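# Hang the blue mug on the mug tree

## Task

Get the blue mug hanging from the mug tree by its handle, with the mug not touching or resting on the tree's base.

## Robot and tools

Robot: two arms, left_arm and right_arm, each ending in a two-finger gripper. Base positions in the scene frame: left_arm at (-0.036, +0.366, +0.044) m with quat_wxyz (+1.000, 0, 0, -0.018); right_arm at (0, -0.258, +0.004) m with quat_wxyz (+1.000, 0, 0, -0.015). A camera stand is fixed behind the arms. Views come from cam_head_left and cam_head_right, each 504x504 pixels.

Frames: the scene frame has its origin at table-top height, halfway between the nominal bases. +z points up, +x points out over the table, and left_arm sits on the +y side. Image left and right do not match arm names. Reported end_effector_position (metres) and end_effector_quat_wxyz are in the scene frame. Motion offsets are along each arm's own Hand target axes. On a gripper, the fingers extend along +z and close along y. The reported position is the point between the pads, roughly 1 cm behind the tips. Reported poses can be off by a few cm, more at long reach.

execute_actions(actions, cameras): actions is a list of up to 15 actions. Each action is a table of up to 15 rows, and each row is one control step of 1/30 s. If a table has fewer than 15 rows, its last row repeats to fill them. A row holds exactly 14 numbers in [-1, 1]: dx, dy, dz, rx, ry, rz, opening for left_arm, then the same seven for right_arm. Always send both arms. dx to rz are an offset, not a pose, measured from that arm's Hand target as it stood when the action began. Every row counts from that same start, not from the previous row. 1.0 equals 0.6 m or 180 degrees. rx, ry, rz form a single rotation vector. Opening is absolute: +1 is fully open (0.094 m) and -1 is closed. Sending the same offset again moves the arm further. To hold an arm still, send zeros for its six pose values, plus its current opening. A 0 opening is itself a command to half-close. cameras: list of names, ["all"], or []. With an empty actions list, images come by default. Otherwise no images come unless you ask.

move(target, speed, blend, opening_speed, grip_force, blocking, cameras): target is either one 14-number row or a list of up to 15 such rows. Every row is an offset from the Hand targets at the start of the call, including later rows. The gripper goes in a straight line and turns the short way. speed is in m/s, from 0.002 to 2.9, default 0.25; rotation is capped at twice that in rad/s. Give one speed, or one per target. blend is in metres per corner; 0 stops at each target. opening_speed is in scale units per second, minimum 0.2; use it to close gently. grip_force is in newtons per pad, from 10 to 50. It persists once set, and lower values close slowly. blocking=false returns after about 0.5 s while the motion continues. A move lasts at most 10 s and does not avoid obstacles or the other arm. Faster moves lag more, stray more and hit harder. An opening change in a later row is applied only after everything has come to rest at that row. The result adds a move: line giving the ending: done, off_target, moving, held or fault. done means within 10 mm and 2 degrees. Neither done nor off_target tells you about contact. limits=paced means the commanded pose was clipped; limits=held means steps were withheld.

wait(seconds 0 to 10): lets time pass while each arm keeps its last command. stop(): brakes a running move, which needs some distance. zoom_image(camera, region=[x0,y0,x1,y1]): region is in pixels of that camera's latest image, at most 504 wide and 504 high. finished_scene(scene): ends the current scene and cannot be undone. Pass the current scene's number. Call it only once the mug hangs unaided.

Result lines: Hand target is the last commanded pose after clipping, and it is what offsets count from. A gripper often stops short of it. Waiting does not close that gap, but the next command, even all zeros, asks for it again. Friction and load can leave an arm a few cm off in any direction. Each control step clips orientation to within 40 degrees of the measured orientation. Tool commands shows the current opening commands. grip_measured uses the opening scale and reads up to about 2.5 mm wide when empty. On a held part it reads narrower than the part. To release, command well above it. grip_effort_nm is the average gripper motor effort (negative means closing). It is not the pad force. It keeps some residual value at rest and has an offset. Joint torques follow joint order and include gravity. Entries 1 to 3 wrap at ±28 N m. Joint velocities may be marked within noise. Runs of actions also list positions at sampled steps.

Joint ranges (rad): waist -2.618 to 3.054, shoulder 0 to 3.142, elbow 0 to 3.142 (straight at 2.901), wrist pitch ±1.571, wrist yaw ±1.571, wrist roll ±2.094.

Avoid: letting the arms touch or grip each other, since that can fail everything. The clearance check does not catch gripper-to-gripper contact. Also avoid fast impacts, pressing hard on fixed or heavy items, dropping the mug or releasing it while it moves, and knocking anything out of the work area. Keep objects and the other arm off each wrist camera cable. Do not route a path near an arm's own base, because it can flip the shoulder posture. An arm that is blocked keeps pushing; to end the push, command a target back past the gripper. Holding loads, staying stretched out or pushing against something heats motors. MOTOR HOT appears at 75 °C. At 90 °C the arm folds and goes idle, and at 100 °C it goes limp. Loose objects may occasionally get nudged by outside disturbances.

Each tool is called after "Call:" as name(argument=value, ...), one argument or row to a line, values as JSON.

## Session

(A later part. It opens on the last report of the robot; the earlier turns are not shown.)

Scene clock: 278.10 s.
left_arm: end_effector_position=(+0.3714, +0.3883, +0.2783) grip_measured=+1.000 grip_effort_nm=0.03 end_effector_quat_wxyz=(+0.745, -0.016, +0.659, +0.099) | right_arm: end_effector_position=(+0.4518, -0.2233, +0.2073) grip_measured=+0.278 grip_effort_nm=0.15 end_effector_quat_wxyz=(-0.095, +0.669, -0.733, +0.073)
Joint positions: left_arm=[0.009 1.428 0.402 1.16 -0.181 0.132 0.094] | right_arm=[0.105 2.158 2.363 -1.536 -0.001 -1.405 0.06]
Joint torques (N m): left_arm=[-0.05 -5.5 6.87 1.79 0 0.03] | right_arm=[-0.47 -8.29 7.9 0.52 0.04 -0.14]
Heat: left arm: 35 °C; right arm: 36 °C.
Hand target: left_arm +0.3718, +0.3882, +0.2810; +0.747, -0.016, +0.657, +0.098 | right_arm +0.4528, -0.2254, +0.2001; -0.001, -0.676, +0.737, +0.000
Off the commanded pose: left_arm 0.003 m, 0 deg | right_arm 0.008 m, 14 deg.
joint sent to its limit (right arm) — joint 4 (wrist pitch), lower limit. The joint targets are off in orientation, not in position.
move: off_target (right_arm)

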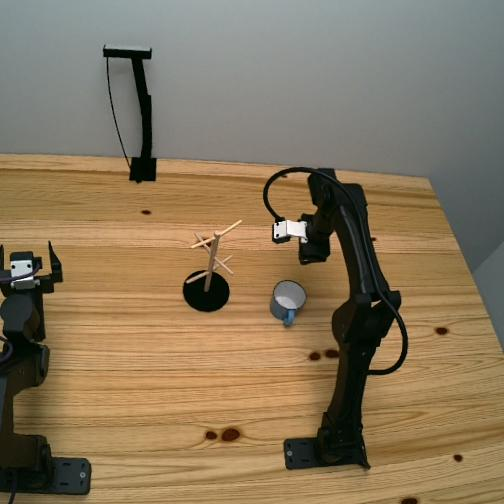

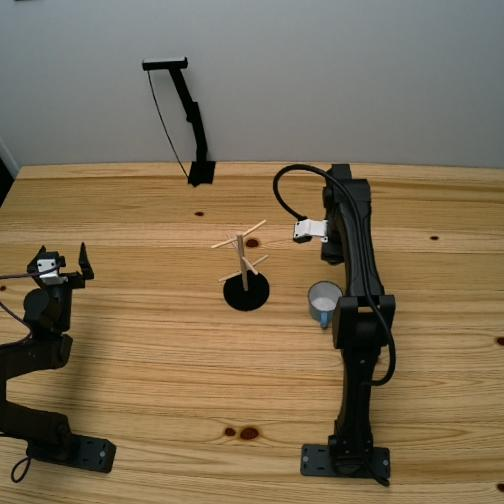

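Call:
move(
  target=[0,0,0,0,0,0,1, 0,0,0.1333,0,0,0,0.28],
  cameras=["all"],
)

Call:
zoom_image(
  camera="cam_head_left",
  region=[240, 200, 380, 340],
)

Call:
zoom_image(
  camera="cam_head_right",
  region=[270, 200, 410, 340],
)

Scene clock: 285.10 s.
left_arm: end_effector_position=(+0.3714, +0.3883, +0.2783) grip_measured=+1.000 grip_effort_nm=0.03 end_effector_quat_wxyz=(+0.745, -0.016, +0.659, +0.099) | right_arm: end_effector_position=(+0.4576, -0.2233, +0.1309) grip_measured=+0.278 grip_effort_nm=0.15 end_effector_quat_wxyz=(-0.023, +0.674, -0.738, +0.019)
Joint positions: left_arm=[0.009 1.428 0.402 1.16 -0.181 0.132 0.094] | right_arm=[0.105 2.326 2.353 -1.538 0.001 -1.405 0.06]
Joint torques (N m): left_arm=[-0.06 -5.42 6.97 1.78 0 0.03] | right_arm=[-0.49 -10.35 5.52 0.16 0.03 -0.11]
Heat: left arm: 36 °C; right arm: 35 °C.
Hand target: left_arm +0.3718, +0.3882, +0.2810; +0.747, -0.016, +0.657, +0.098 | right_arm +0.4526, -0.2255, +0.1202; -0.001, -0.676, +0.737, +0.000
Off the commanded pose: left_arm 0.003 m, 0 deg | right_arm 0.012 m, 3 deg.
joint sent to its limit (right arm) — joint 4 (wrist pitch), lower limit. The joint targets still meet the commanded pose.
move: off_target (right_arm)

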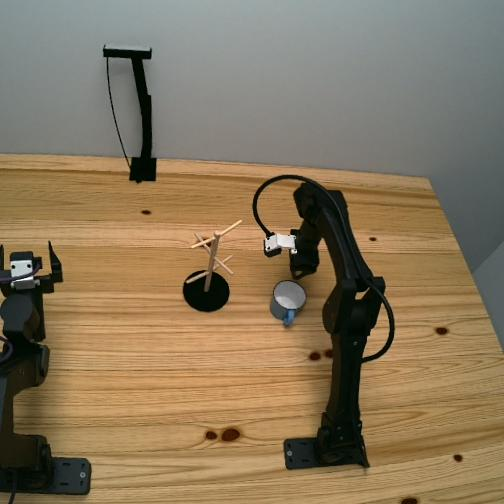

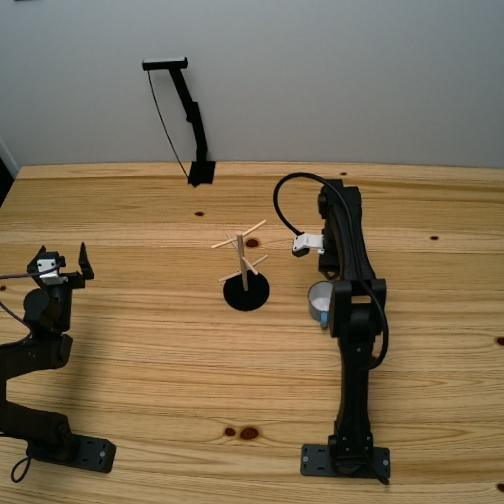

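Scaled by 3.600 from the camera's 504x504 image, which has a finer 720x720 frame.

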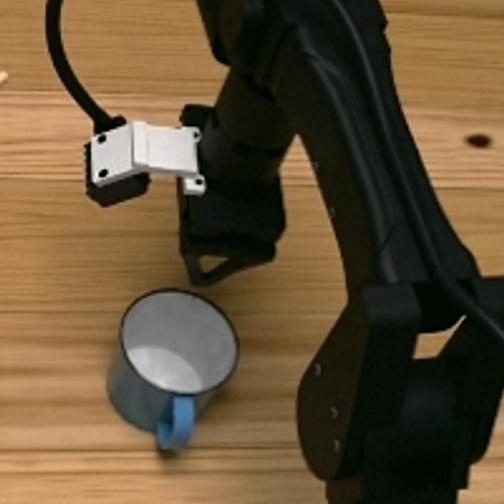

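Scaled by 3.600 from the camera's 504x504 image, which has a finer 720x720 frame.

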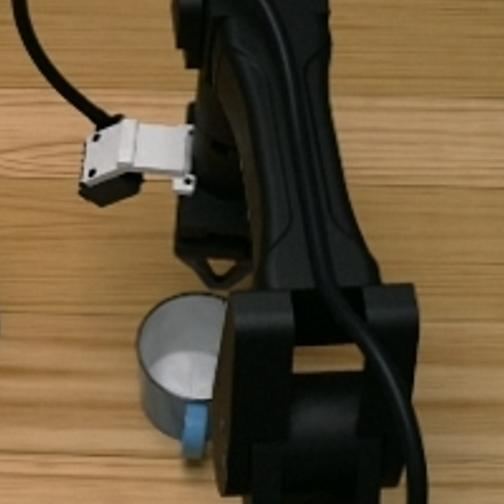

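Call:
move(
  target=[0,0,0,0,0,0,1, 0,0.0083,0.1167,0,0,0,0.28],
  speed=0.12,
  cameras=["all"],
)

Call:
zoom_image(
  camera="cam_head_left",
  region=[250, 220, 350, 320],
)

Call:
zoom_image(
  camera="cam_head_right",
  region=[280, 220, 380, 320],
)

Scene clock: 296.57 s.
left_arm: end_effector_position=(+0.3714, +0.3883, +0.2783) grip_measured=+1.000 grip_effort_nm=0.02 end_effector_quat_wxyz=(+0.745, -0.016, +0.659, +0.099) | right_arm: end_effector_position=(+0.4480, -0.2242, +0.0464) grip_measured=+0.278 grip_effort_nm=0.15 end_effector_quat_wxyz=(+0.005, +0.674, -0.739, -0.003)
Joint positions: left_arm=[0.009 1.428 0.402 1.16 -0.181 0.132 0.094] | right_arm=[0.105 2.326 2.016 -1.273 0.002 -1.405 0.06]
Joint torques (N m): left_arm=[0.01 -5.39 6.97 1.79 0 0.04] | right_arm=[-0.38 -13.35 5.08 0.31 0.02 -0.08]
Heat: left arm: 36 °C; right arm: 33 °C.
Hand target: left_arm +0.3718, +0.3882, +0.2810; +0.747, -0.016, +0.657, +0.098 | right_arm +0.4475, -0.2251, +0.0501; -0.001, -0.676, +0.737, +0.000
Off the commanded pose: left_arm 0.003 m, 0 deg | right_arm 0.004 m, 1 deg.
move: done

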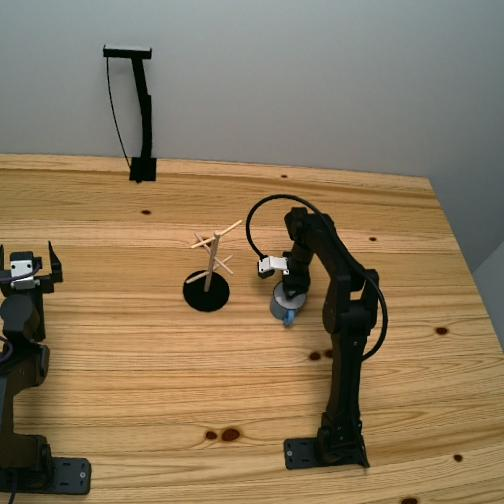

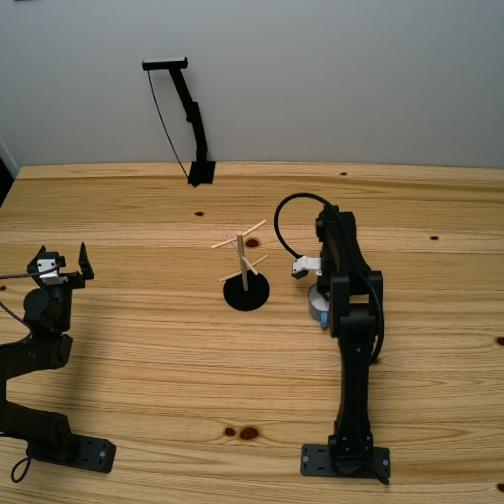

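Scaled by 5.040 from the camera's 504x504 image, which has a finer 720x720 frame.

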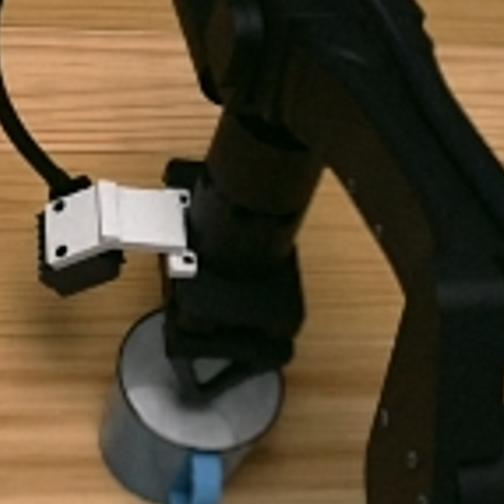

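Scaled by 5.040 from the camera's 504x504 image, which has a finer 720x720 frame.

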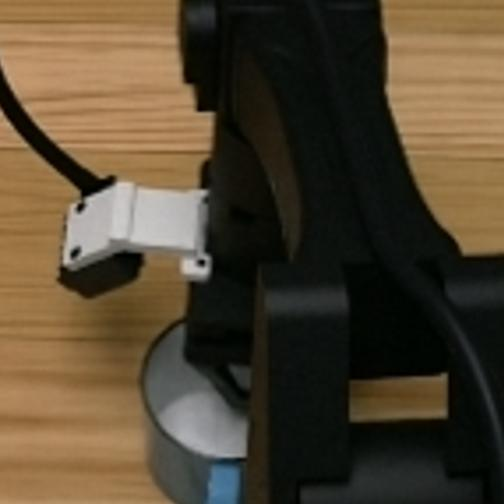

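Call:
move(
  target=[0,0,0,0,0,0,1, 0,0,0,0,0,0,-1],
  opening_speed=0.5,
  cameras=["all"],
)

Call:
zoom_image(
  camera="cam_head_left",
  region=[250, 220, 350, 320],
)

Call:
zoom_image(
  camera="cam_head_right",
  region=[280, 220, 380, 320],
)

Scene clock: 304.67 s.
left_arm: end_effector_position=(+0.3714, +0.3883, +0.2783) grip_measured=+1.000 grip_effort_nm=0.03 end_effector_quat_wxyz=(+0.745, -0.016, +0.659, +0.099) | right_arm: end_effector_position=(+0.4516, -0.2243, +0.0463) grip_measured=-0.957 grip_effort_nm=-0.95 end_effector_quat_wxyz=(+0.001, +0.674, -0.739, +0.002)
Joint positions: left_arm=[0.009 1.428 0.402 1.16 -0.181 0.132 0.094] | right_arm=[0.105 2.326 2.016 -1.259 0.004 -1.405 0.002]
Joint torques (N m): left_arm=[-0.05 -5.49 6.9 1.78 0 0.01] | right_arm=[-0.38 -13.41 5.14 0.17 0 -0.08]
Heat: left arm: 36 °C; right arm: 32 °C.
Hand target: left_arm +0.3718, +0.3882, +0.2810; +0.747, -0.016, +0.657, +0.098 | right_arm +0.4476, -0.2251, +0.0501; -0.001, -0.676, +0.737, +0.000
Off the commanded pose: left_arm 0.003 m, 0 deg | right_arm 0.006 m, 0 deg.
move: done

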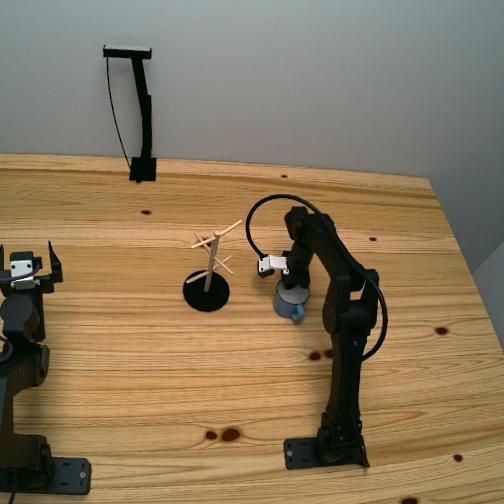

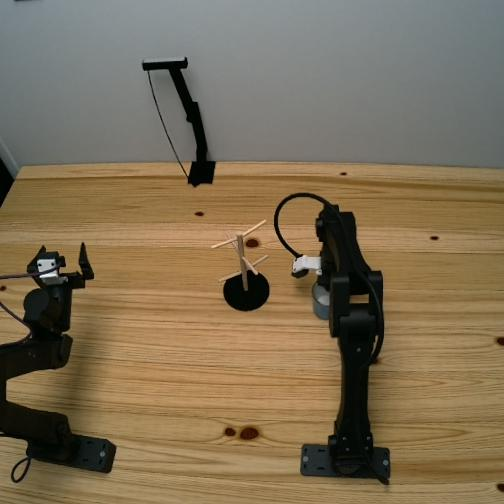

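Scaled by 5.040 from the camera's 504x504 image, which has a finer 720x720 frame.

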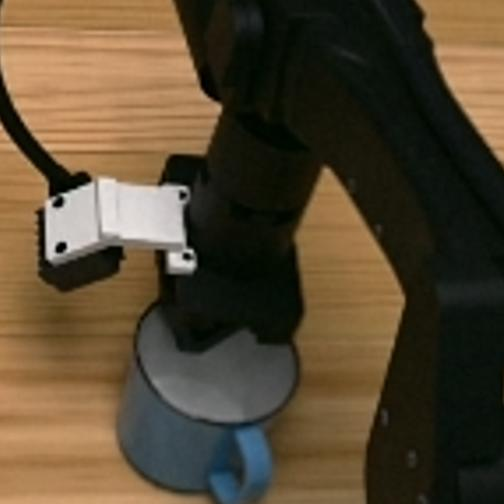

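Scaled by 5.040 from the camera's 504x504 image, which has a finer 720x720 frame.

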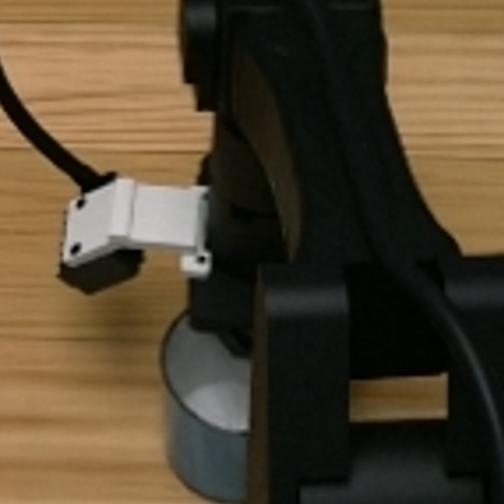

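Call:
move(
  target=[
    [0,0,0,0,0,0,1, 0,0,-0.15,0,0,0,-1],
    [0,0,0,0,0,0,1, 0.0542,0.1418,-0.3667,0.3644,-0.3978,0.3644,-1],
  ],
  blend=[0.02, 0],
  speed=0.2,
  cameras=["all"],
)

Call:
zoom_image(
  camera="cam_head_left",
  region=[260, 200, 400, 340],
)

Call:
zoom_image(
  camera="cam_head_right",
  region=[280, 200, 420, 340],
)

Scene clock: 330.80 s.
left_arm: end_effector_position=(+0.3714, +0.3883, +0.2783) grip_measured=+1.000 grip_effort_nm=0.02 end_effector_quat_wxyz=(+0.745, -0.016, +0.659, +0.099) | right_arm: end_effector_position=(+0.3622, -0.2519, +0.2527) grip_measured=-0.958 grip_effort_nm=-1.00 end_effector_quat_wxyz=(+0.681, -0.006, +0.732, -0.007)
Joint positions: left_arm=[0.009 1.428 0.402 1.16 -0.181 0.132 0.094] | right_arm=[0.061 0.964 0.45 0.442 0.032 -0.016 0.002]
Joint torques (N m): left_arm=[-0.09 -5.44 6.99 1.79 -0.01 0.01] | right_arm=[0.77 -3.29 7.24 2.79 0.06 0.13]
Heat: left arm: 36 °C; right arm: 32 °C.
Hand target: left_arm +0.3718, +0.3882, +0.2810; +0.747, -0.016, +0.657, +0.098 | right_arm +0.3602, -0.2498, +0.2703; +0.707, -0.001, +0.707, +0.000
Off the commanded pose: left_arm 0.003 m, 0 deg | right_arm 0.018 m, 4 deg.
move: off_target (right_arm)

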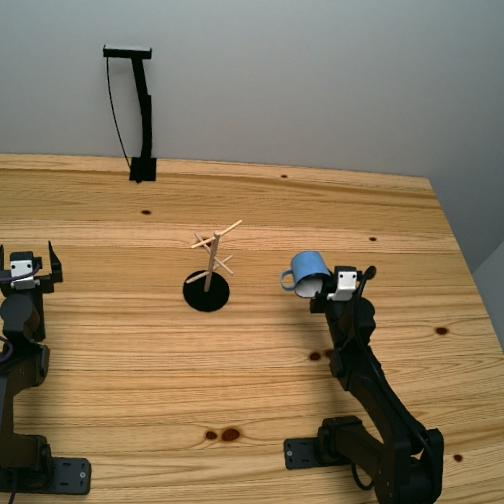

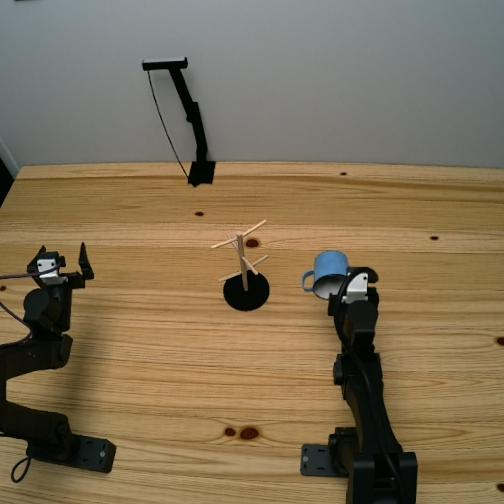

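Scaled by 3.600 from the camera's 504x504 image, which has a finer 720x720 frame.

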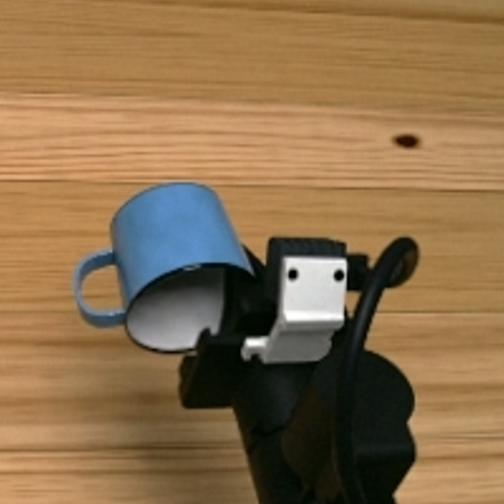

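Scaled by 3.600 from the camera's 504x504 image, which has a finer 720x720 frame.

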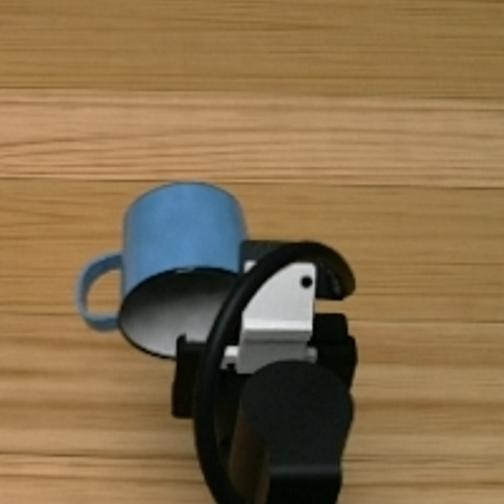

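Call:
move(
  target=[0,0,0,0,0,0,1, 0.05,0.0833,0.1667,-0.1389,0.1515,0.5117,-1],
  speed=0.2,
  cameras=["all"],
)

Call:
zoom_image(
  camera="cam_head_left",
  region=[180, 180, 340, 340],
)

Call:
zoom_image(
  camera="cam_head_right",
  region=[210, 180, 370, 340],
)

Scene clock: 358.20 s.
left_arm: end_effector_position=(+0.3714, +0.3883, +0.2783) grip_measured=+1.000 grip_effort_nm=0.03 end_effector_quat_wxyz=(+0.745, -0.016, +0.659, +0.099) | right_arm: end_effector_position=(+0.4519, -0.1968, +0.2216) grip_measured=-0.958 grip_effort_nm=-0.99 end_effector_quat_wxyz=(+0.286, +0.388, +0.614, +0.625)
Joint positions: left_arm=[0.009 1.428 0.402 1.16 -0.181 0.132 0.094] | right_arm=[-0.095 1.608 0.735 0.8 -0.702 1.657 0.002]
Joint torques (N m): left_arm=[0.03 -5.5 6.86 1.78 -0.02 0.02] | right_arm=[-0.68 -5.27 9.61 2.49 -0.09 -0.05]
Heat: left arm: 36 °C; right arm: 40 °C.
Hand target: left_arm +0.3718, +0.3882, +0.2810; +0.747, -0.016, +0.657, +0.098 | right_arm +0.4602, -0.1999, +0.2400; +0.310, +0.364, +0.607, +0.635
Off the commanded pose: left_arm 0.003 m, 0 deg | right_arm 0.021 m, 4 deg.
move: off_target (right_arm)

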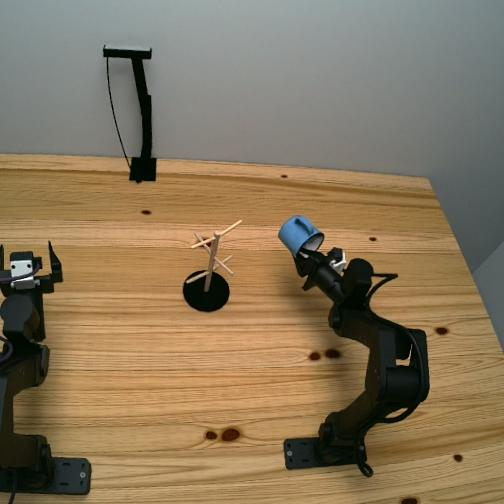

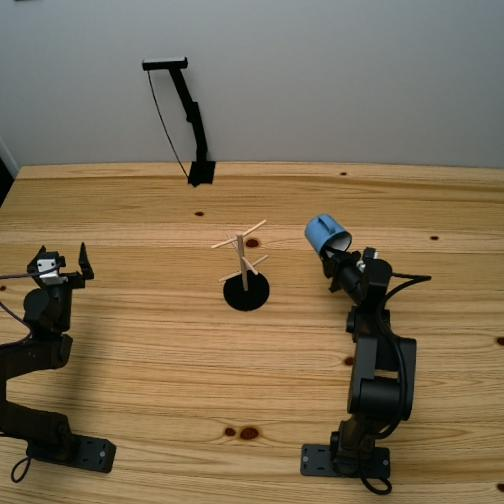

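Scaled by 3.150 from the camera's 504x504 image, which has a finer 720x720 frame.

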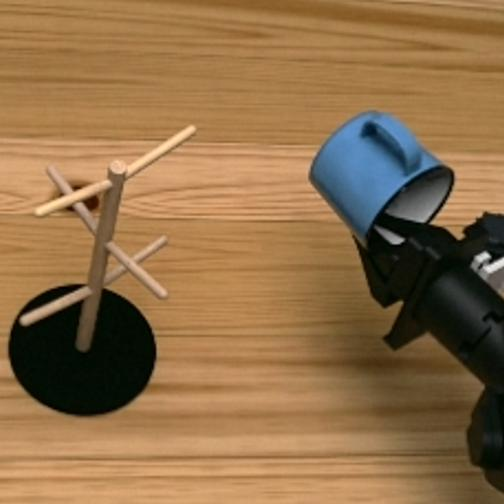

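Scaled by 3.150 from the camera's 504x504 image, which has a finer 720x720 frame.

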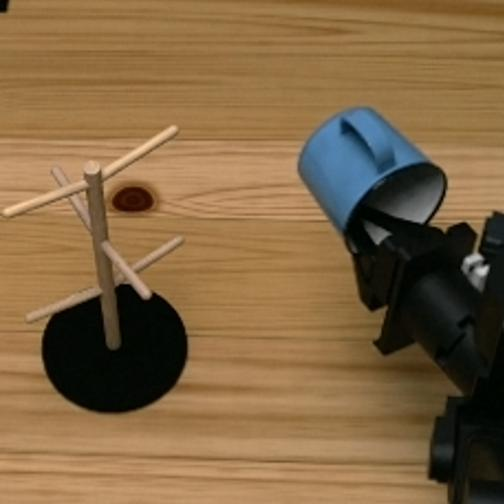

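Call:
move(
  target=[0,0,0,0,0,0,1, 0.0222,-0.0521,0.1962,0,0,0,-1],
  speed=0.15,
  cameras=["all"],
)

Call:
zoom_image(
  camera="cam_head_left",
  region=[190, 170, 310, 290],
)

Call:
zoom_image(
  camera="cam_head_right",
  region=[220, 170, 340, 290],
)

Scene clock: 375.67 s.
left_arm: end_effector_position=(+0.3714, +0.3883, +0.2783) grip_measured=+1.000 grip_effort_nm=0.03 end_effector_quat_wxyz=(+0.745, -0.016, +0.659, +0.099) | right_arm: end_effector_position=(+0.5410, -0.1234, +0.1954) grip_measured=-0.958 grip_effort_nm=-0.99 end_effector_quat_wxyz=(+0.289, +0.382, +0.617, +0.624)
Joint positions: left_arm=[0.009 1.428 0.402 1.16 -0.181 0.132 0.094] | right_arm=[0.119 1.974 1.069 0.844 -0.495 1.662 0.002]
Joint torques (N m): left_arm=[-0.12 -5.49 6.94 1.79 0.02 0.03] | right_arm=[0.18 -8.1 9.55 2.52 0.13 -0.08]
Heat: left arm: 37 °C; right arm: 41 °C.
Hand target: left_arm +0.3718, +0.3882, +0.2810; +0.747, -0.016, +0.657, +0.098 | right_arm +0.5502, -0.1225, +0.2100; +0.310, +0.364, +0.606, +0.635
Off the commanded pose: left_arm 0.003 m, 0 deg | right_arm 0.017 m, 4 deg.
move: off_target (right_arm)

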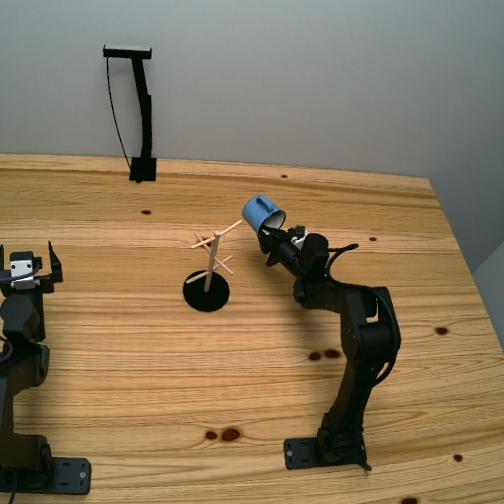

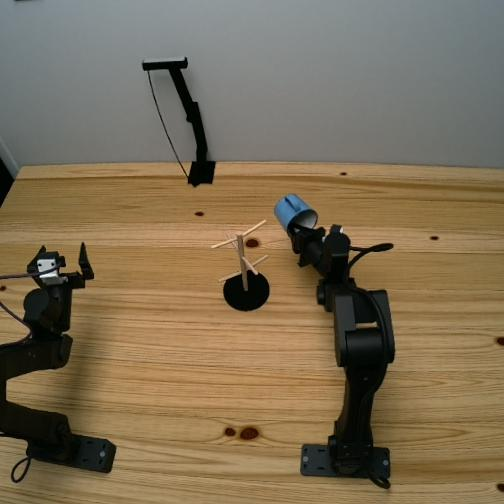

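Scaled by 4.200 from the camera's 504x504 image, which has a finer 720x720 frame.

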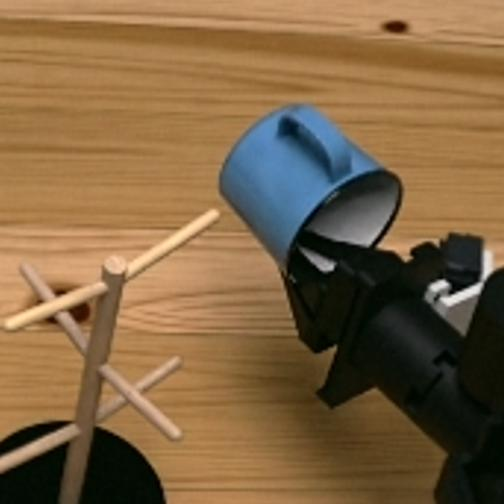

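Scaled by 4.200 from the camera's 504x504 image, which has a finer 720x720 frame.

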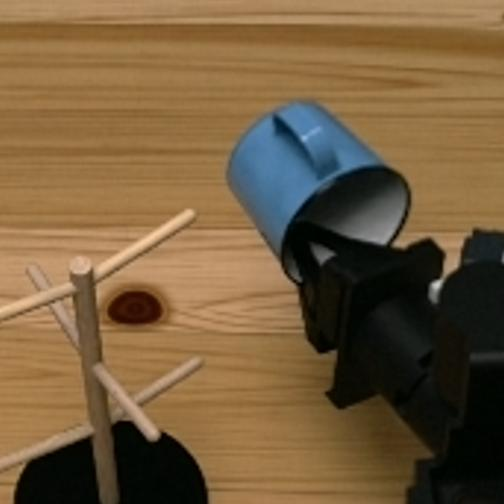

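Call:
move(
  target=[0,0,0,0,0,0,1, -0.0206,0.0428,-0.105,0.2355,-0.0847,-0.0007,-1],
  speed=0.15,
  cameras=["all"],
)

Call:
zoom_image(
  camera="cam_head_left",
  region=[190, 160, 310, 280],
)

Call:
zoom_image(
  camera="cam_head_right",
  region=[220, 160, 340, 280],
)

Scene clock: 417.77 s.
left_arm: end_effector_position=(+0.3714, +0.3883, +0.2783) grip_measured=+1.000 grip_effort_nm=0.02 end_effector_quat_wxyz=(+0.745, -0.016, +0.659, +0.099) | right_arm: end_effector_position=(+0.4967, -0.1728, +0.2243) grip_measured=-0.958 grip_effort_nm=-0.99 end_effector_quat_wxyz=(+0.220, +0.540, +0.750, +0.313)
Joint positions: left_arm=[0.009 1.428 0.402 1.16 -0.181 0.132 0.094] | right_arm=[0.144 1.794 1.644 -0.648 -0.155 1.425 0.002]
Joint torques (N m): left_arm=[-0.03 -5.5 6.93 1.81 -0.02 0] | right_arm=[0.64 -7.94 10.36 1.79 0.01 -0.12]
Heat: left arm: 37 °C; right arm: 42 °C.
Hand target: left_arm +0.3718, +0.3882, +0.2810; +0.747, -0.016, +0.657, +0.098 | right_arm +0.5053, -0.1689, +0.2345; +0.234, +0.530, +0.749, +0.321
Off the commanded pose: left_arm 0.003 m, 0 deg | right_arm 0.014 m, 2 deg.
move: off_target (right_arm)

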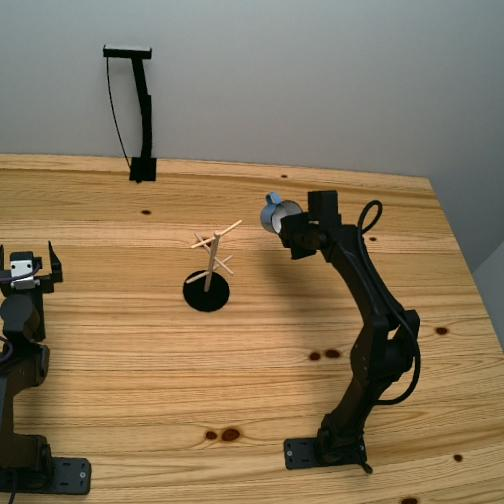

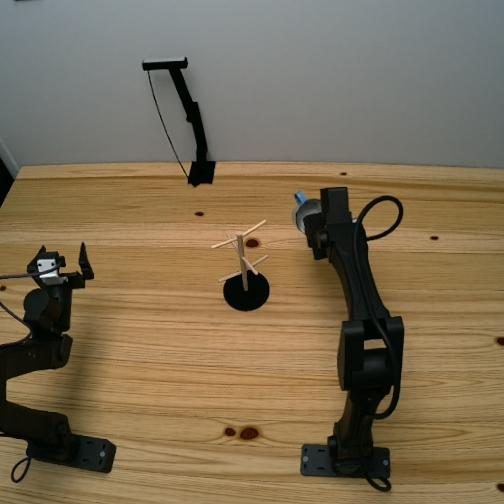

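Scaled by 4.200 from the camera's 504x504 image, which has a finer 720x720 frame.

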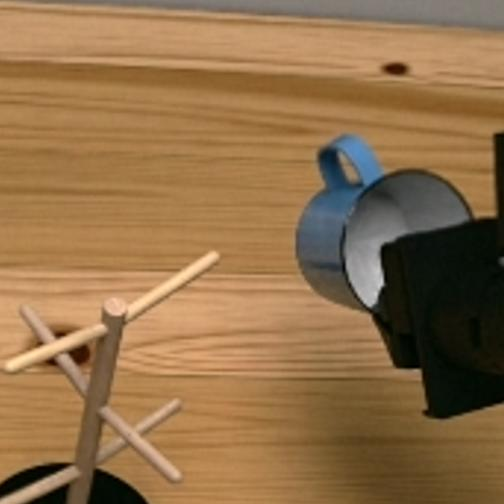

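Scaled by 4.200 from the camera's 504x504 image, which has a finer 720x720 frame.

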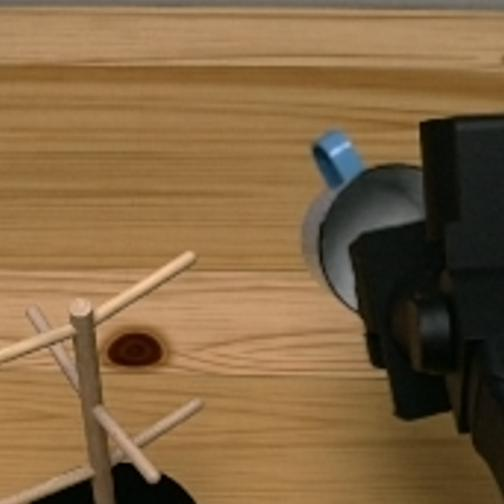

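Call:
zoom_image(
  camera="cam_head_left",
  region=[235, 180, 305, 250],
)

Call:
zoom_image(
  camera="cam_head_right",
  region=[260, 180, 330, 250],
)

Scaled by 7.200 from the camera's 504x504 image, which has a finer 720x720 frame.

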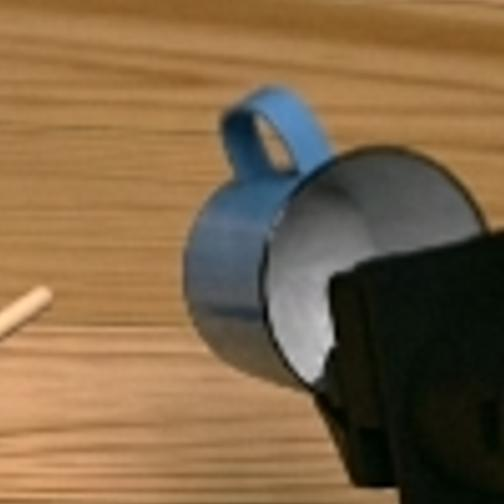

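Scaled by 7.200 from the camera's 504x504 image, which has a finer 720x720 frame.

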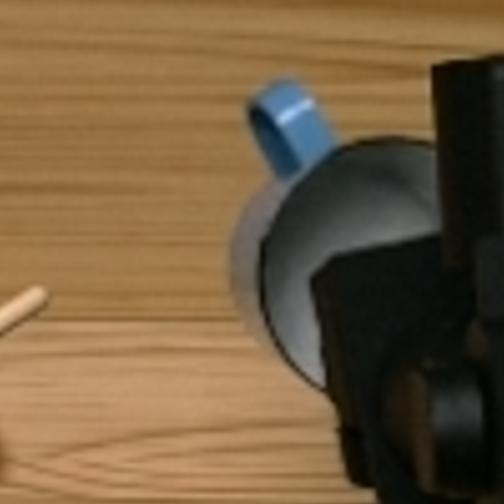

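Call:
move(
  target=[0,0,0,0,0,0,1, 0.0937,-0.0345,-0.0073,0,0,0,-1],
  speed=0.1,
  cameras=["all"],
)

Call:
zoom_image(
  camera="cam_head_left",
  region=[205, 180, 285, 260],
)

Call:
zoom_image(
  camera="cam_head_right",
  region=[225, 180, 305, 260],
)

Scene clock: 463.90 s.
left_arm: end_effector_position=(+0.3714, +0.3883, +0.2783) grip_measured=+1.000 grip_effort_nm=0.03 end_effector_quat_wxyz=(+0.745, -0.016, +0.659, +0.099) | right_arm: end_effector_position=(+0.4682, -0.1217, +0.2003) grip_measured=-0.958 grip_effort_nm=-0.99 end_effector_quat_wxyz=(+0.210, +0.535, +0.762, +0.299)
Joint positions: left_arm=[0.009 1.428 0.402 1.16 -0.181 0.132 0.094] | right_arm=[0.291 1.744 1.511 -0.592 -0.057 1.508 0.002]
Joint torques (N m): left_arm=[-0.06 -5.48 7.01 1.79 0 0.01] | right_arm=[0.23 -11.86 6.9 1.98 0.11 0.03]
Heat: left arm: 37 °C; right arm: 39 °C.
Hand target: left_arm +0.3718, +0.3882, +0.2810; +0.747, -0.016, +0.657, +0.098 | right_arm +0.4704, -0.1217, +0.2219; +0.234, +0.530, +0.749, +0.321
Off the commanded pose: left_arm 0.003 m, 0 deg | right_arm 0.022 m, 4 deg.
move: off_target (right_arm)

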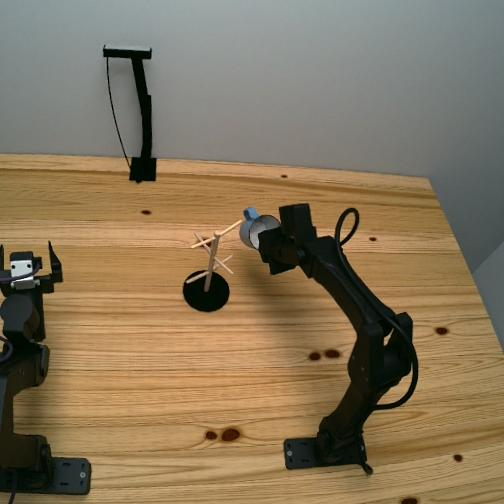

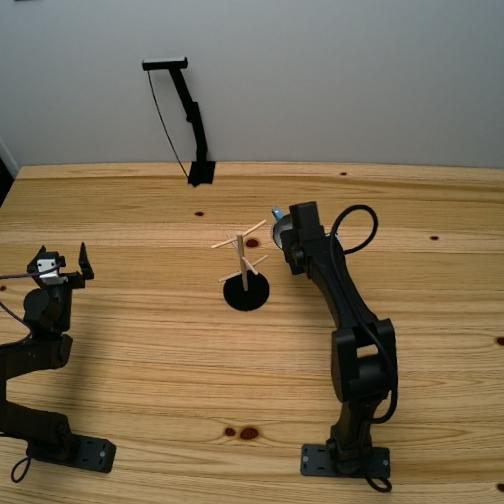

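Scaled by 6.300 from the camera's 504x504 image, which has a finer 720x720 frame.

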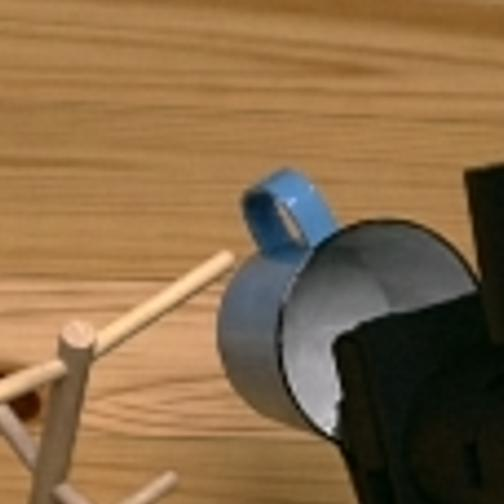

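Scaled by 6.300 from the camera's 504x504 image, which has a finer 720x720 frame.

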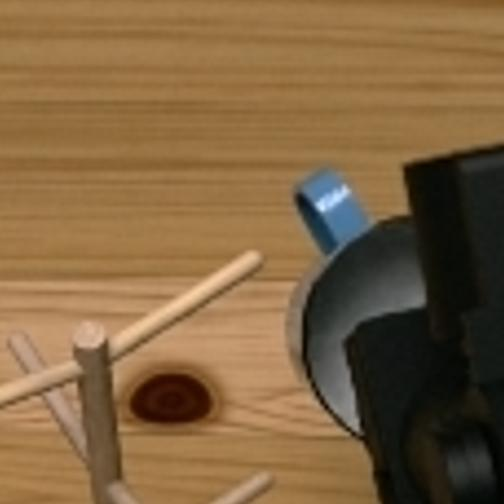

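Call:
move(
  target=[0,0,0,0,0,0,1, 0.0399,-0.0118,-0.003,0,0,0,-1],
  speed=0.08,
  cameras=["all"],
)

Call:
zoom_image(
  camera="cam_head_left",
  region=[205, 190, 275, 260],
)

Call:
zoom_image(
  camera="cam_head_right",
  region=[230, 190, 300, 260],
)

Scene clock: 475.60 s.
left_arm: end_effector_position=(+0.3714, +0.3883, +0.2783) grip_measured=+1.000 grip_effort_nm=0.03 end_effector_quat_wxyz=(+0.745, -0.016, +0.659, +0.099) | right_arm: end_effector_position=(+0.4549, -0.1012, +0.1955) grip_measured=-0.958 grip_effort_nm=-0.99 end_effector_quat_wxyz=(+0.211, +0.535, +0.762, +0.297)
Joint positions: left_arm=[0.009 1.428 0.402 1.16 -0.181 0.132 0.094] | right_arm=[0.357 1.719 1.464 -0.57 -0.011 1.554 0.002]
Joint torques (N m): left_arm=[-0.1 -5.45 6.94 1.77 0.01 0.02] | right_arm=[0.32 -11.85 6.82 2.01 0.15 0.01]
Heat: left arm: 37 °C; right arm: 40 °C.
Hand target: left_arm +0.3718, +0.3882, +0.2810; +0.747, -0.016, +0.657, +0.098 | right_arm +0.4568, -0.1011, +0.2177; +0.234, +0.530, +0.749, +0.321
Off the commanded pose: left_arm 0.003 m, 0 deg | right_arm 0.022 m, 4 deg.
move: off_target (right_arm)

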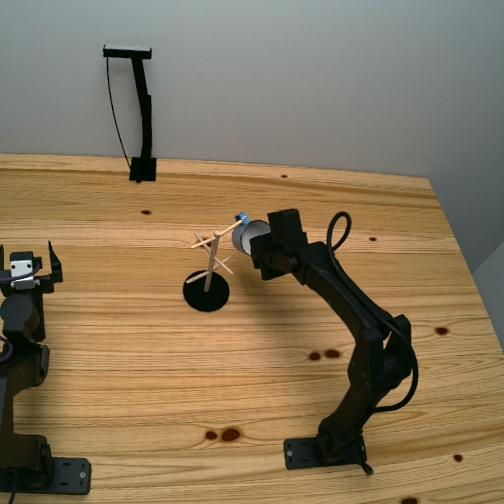

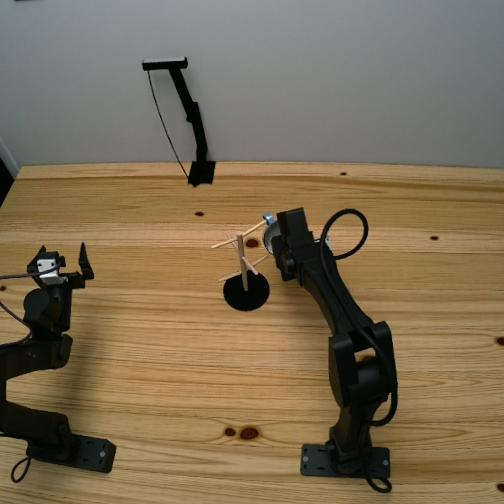

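Scaled by 7.200 from the camera's 504x504 image, which has a finer 720x720 frame.

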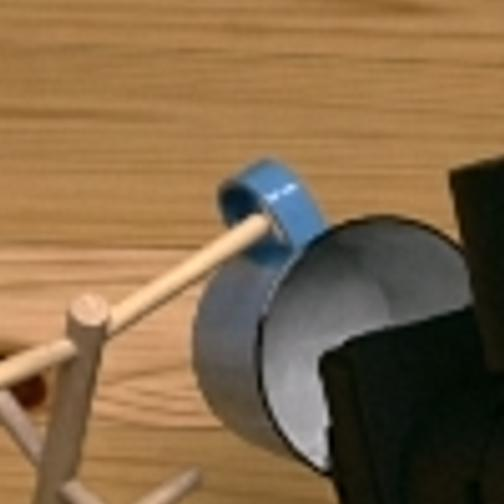

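Scaled by 7.200 from the camera's 504x504 image, which has a finer 720x720 frame.

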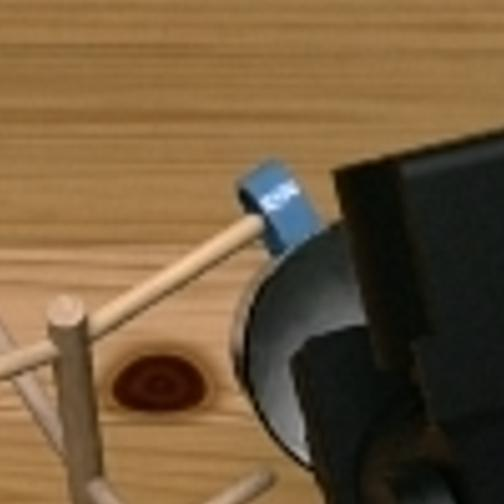

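Call:
move(
  target=[0,0,0,0,0,0,1, 0.032,-0.0094,-0.0024,0,0,0,-1],
  speed=0.06,
  cameras=["all"],
)

Call:
zoom_image(
  camera="cam_head_left",
  region=[205, 190, 275, 260],
)

Call:
zoom_image(
  camera="cam_head_right",
  region=[230, 190, 300, 260],
)

Scene clock: 480.50 s.
left_arm: end_effector_position=(+0.3714, +0.3883, +0.2783) grip_measured=+1.000 grip_effort_nm=0.03 end_effector_quat_wxyz=(+0.745, -0.016, +0.659, +0.099) | right_arm: end_effector_position=(+0.4440, -0.0841, +0.1922) grip_measured=-0.958 grip_effort_nm=-0.99 end_effector_quat_wxyz=(+0.211, +0.533, +0.763, +0.297)
Joint positions: left_arm=[0.009 1.428 0.402 1.16 -0.181 0.132 0.094] | right_arm=[0.412 1.703 1.432 -0.554 0.026 1.591 0.002]
Joint torques (N m): left_arm=[0.01 -5.48 6.94 1.78 -0.02 0.04] | right_arm=[0.25 -11.74 6.9 1.97 0.24 0.11]
Heat: left arm: 37 °C; right arm: 40 °C.
Hand target: left_arm +0.3718, +0.3882, +0.2810; +0.747, -0.016, +0.657, +0.098 | right_arm +0.4459, -0.0847, +0.2143; +0.234, +0.530, +0.749, +0.321
Off the commanded pose: left_arm 0.003 m, 0 deg | right_arm 0.022 m, 4 deg.
move: off_target (right_arm)

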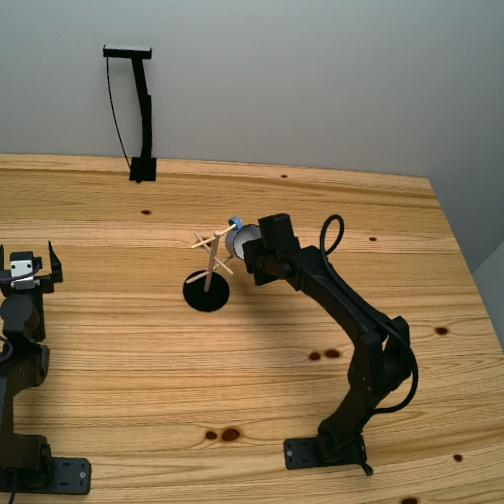

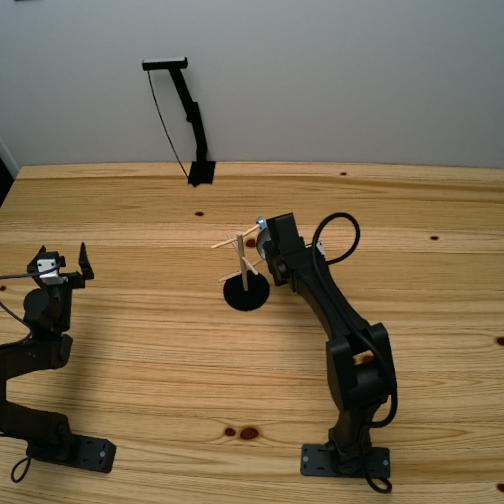

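Scaled by 7.200 from the camera's 504x504 image, which has a finer 720x720 frame.

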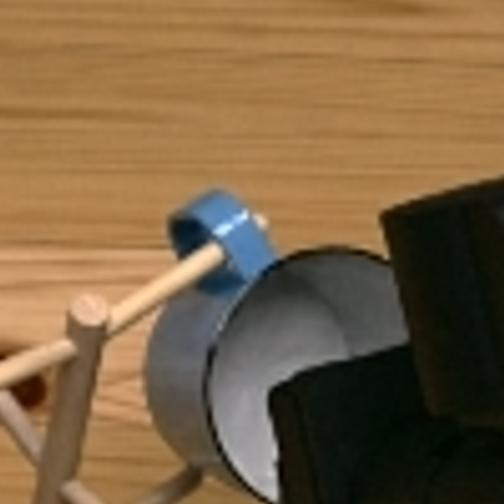

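Scaled by 7.200 from the camera's 504x504 image, which has a finer 720x720 frame.

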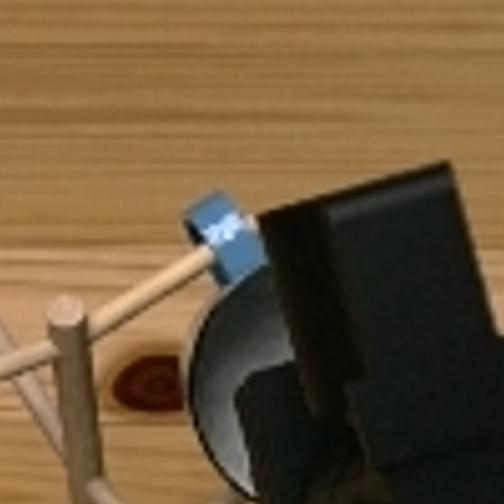

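Call:
move(
  target=[0,0,0,0,0,0,1, 0.0081,0.0187,0.069,-0.1306,0.0475,0,-1],
  speed=0.08,
  cameras=["all"],
)

Call:
zoom_image(
  camera="cam_head_left",
  region=[195, 190, 275, 270],
)

Call:
zoom_image(
  camera="cam_head_right",
  region=[220, 190, 300, 270],
)

Scene clock: 501.47 s.
left_arm: end_effector_position=(+0.3714, +0.3883, +0.2783) grip_measured=+1.000 grip_effort_nm=0.03 end_effector_quat_wxyz=(+0.745, -0.016, +0.659, +0.099) | right_arm: end_effector_position=(+0.4738, -0.0659, +0.1911) grip_measured=-0.958 grip_effort_nm=-0.99 end_effector_quat_wxyz=(+0.270, +0.451, +0.693, +0.494)
Joint positions: left_arm=[0.009 1.428 0.402 1.16 -0.181 0.132 0.094] | right_arm=[0.361 1.68 1.026 0.274 -0.151 1.587 0.002]
Joint torques (N m): left_arm=[0.03 -5.44 6.99 1.79 -0.02 0.02] | right_arm=[-0.83 -6.78 6.91 2.64 -0.03 -0.04]
Heat: left arm: 37 °C; right arm: 40 °C.
Hand target: left_arm +0.3718, +0.3882, +0.2810; +0.747, -0.016, +0.657, +0.098 | right_arm +0.4801, -0.0678, +0.1941; +0.281, +0.446, +0.684, +0.505
Off the commanded pose: left_arm 0.003 m, 0 deg | right_arm 0.007 m, 2 deg.
move: done

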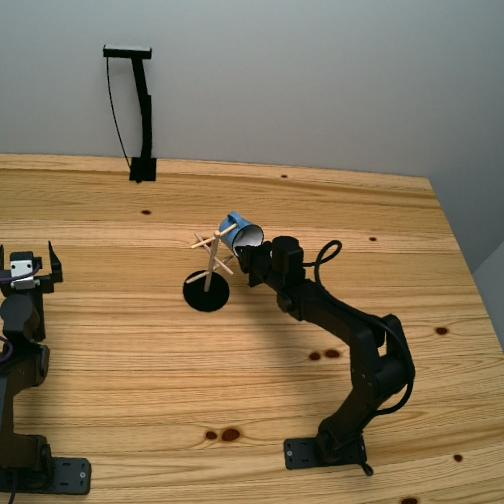

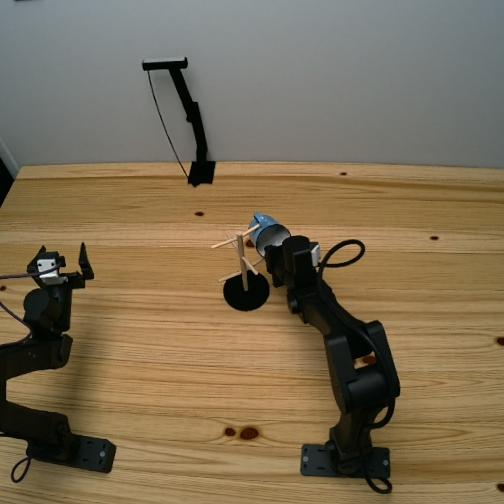

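Scaled by 6.300 from the camera's 504x504 image, which has a finer 720x720 frame.

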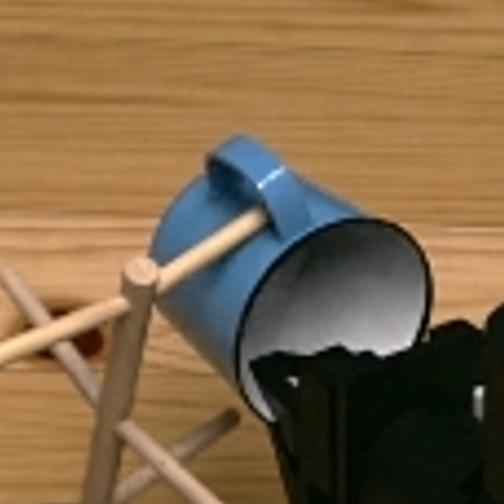

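Scaled by 6.300 from the camera's 504x504 image, which has a finer 720x720 frame.

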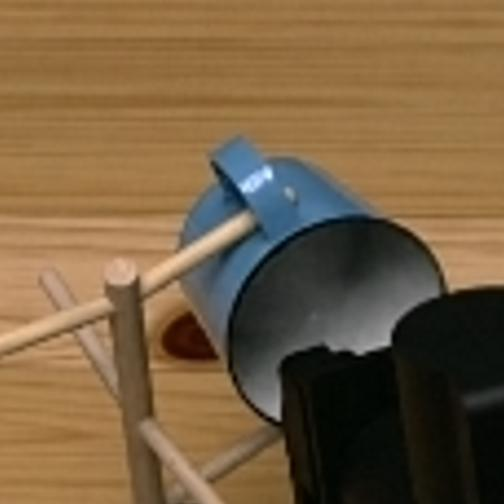

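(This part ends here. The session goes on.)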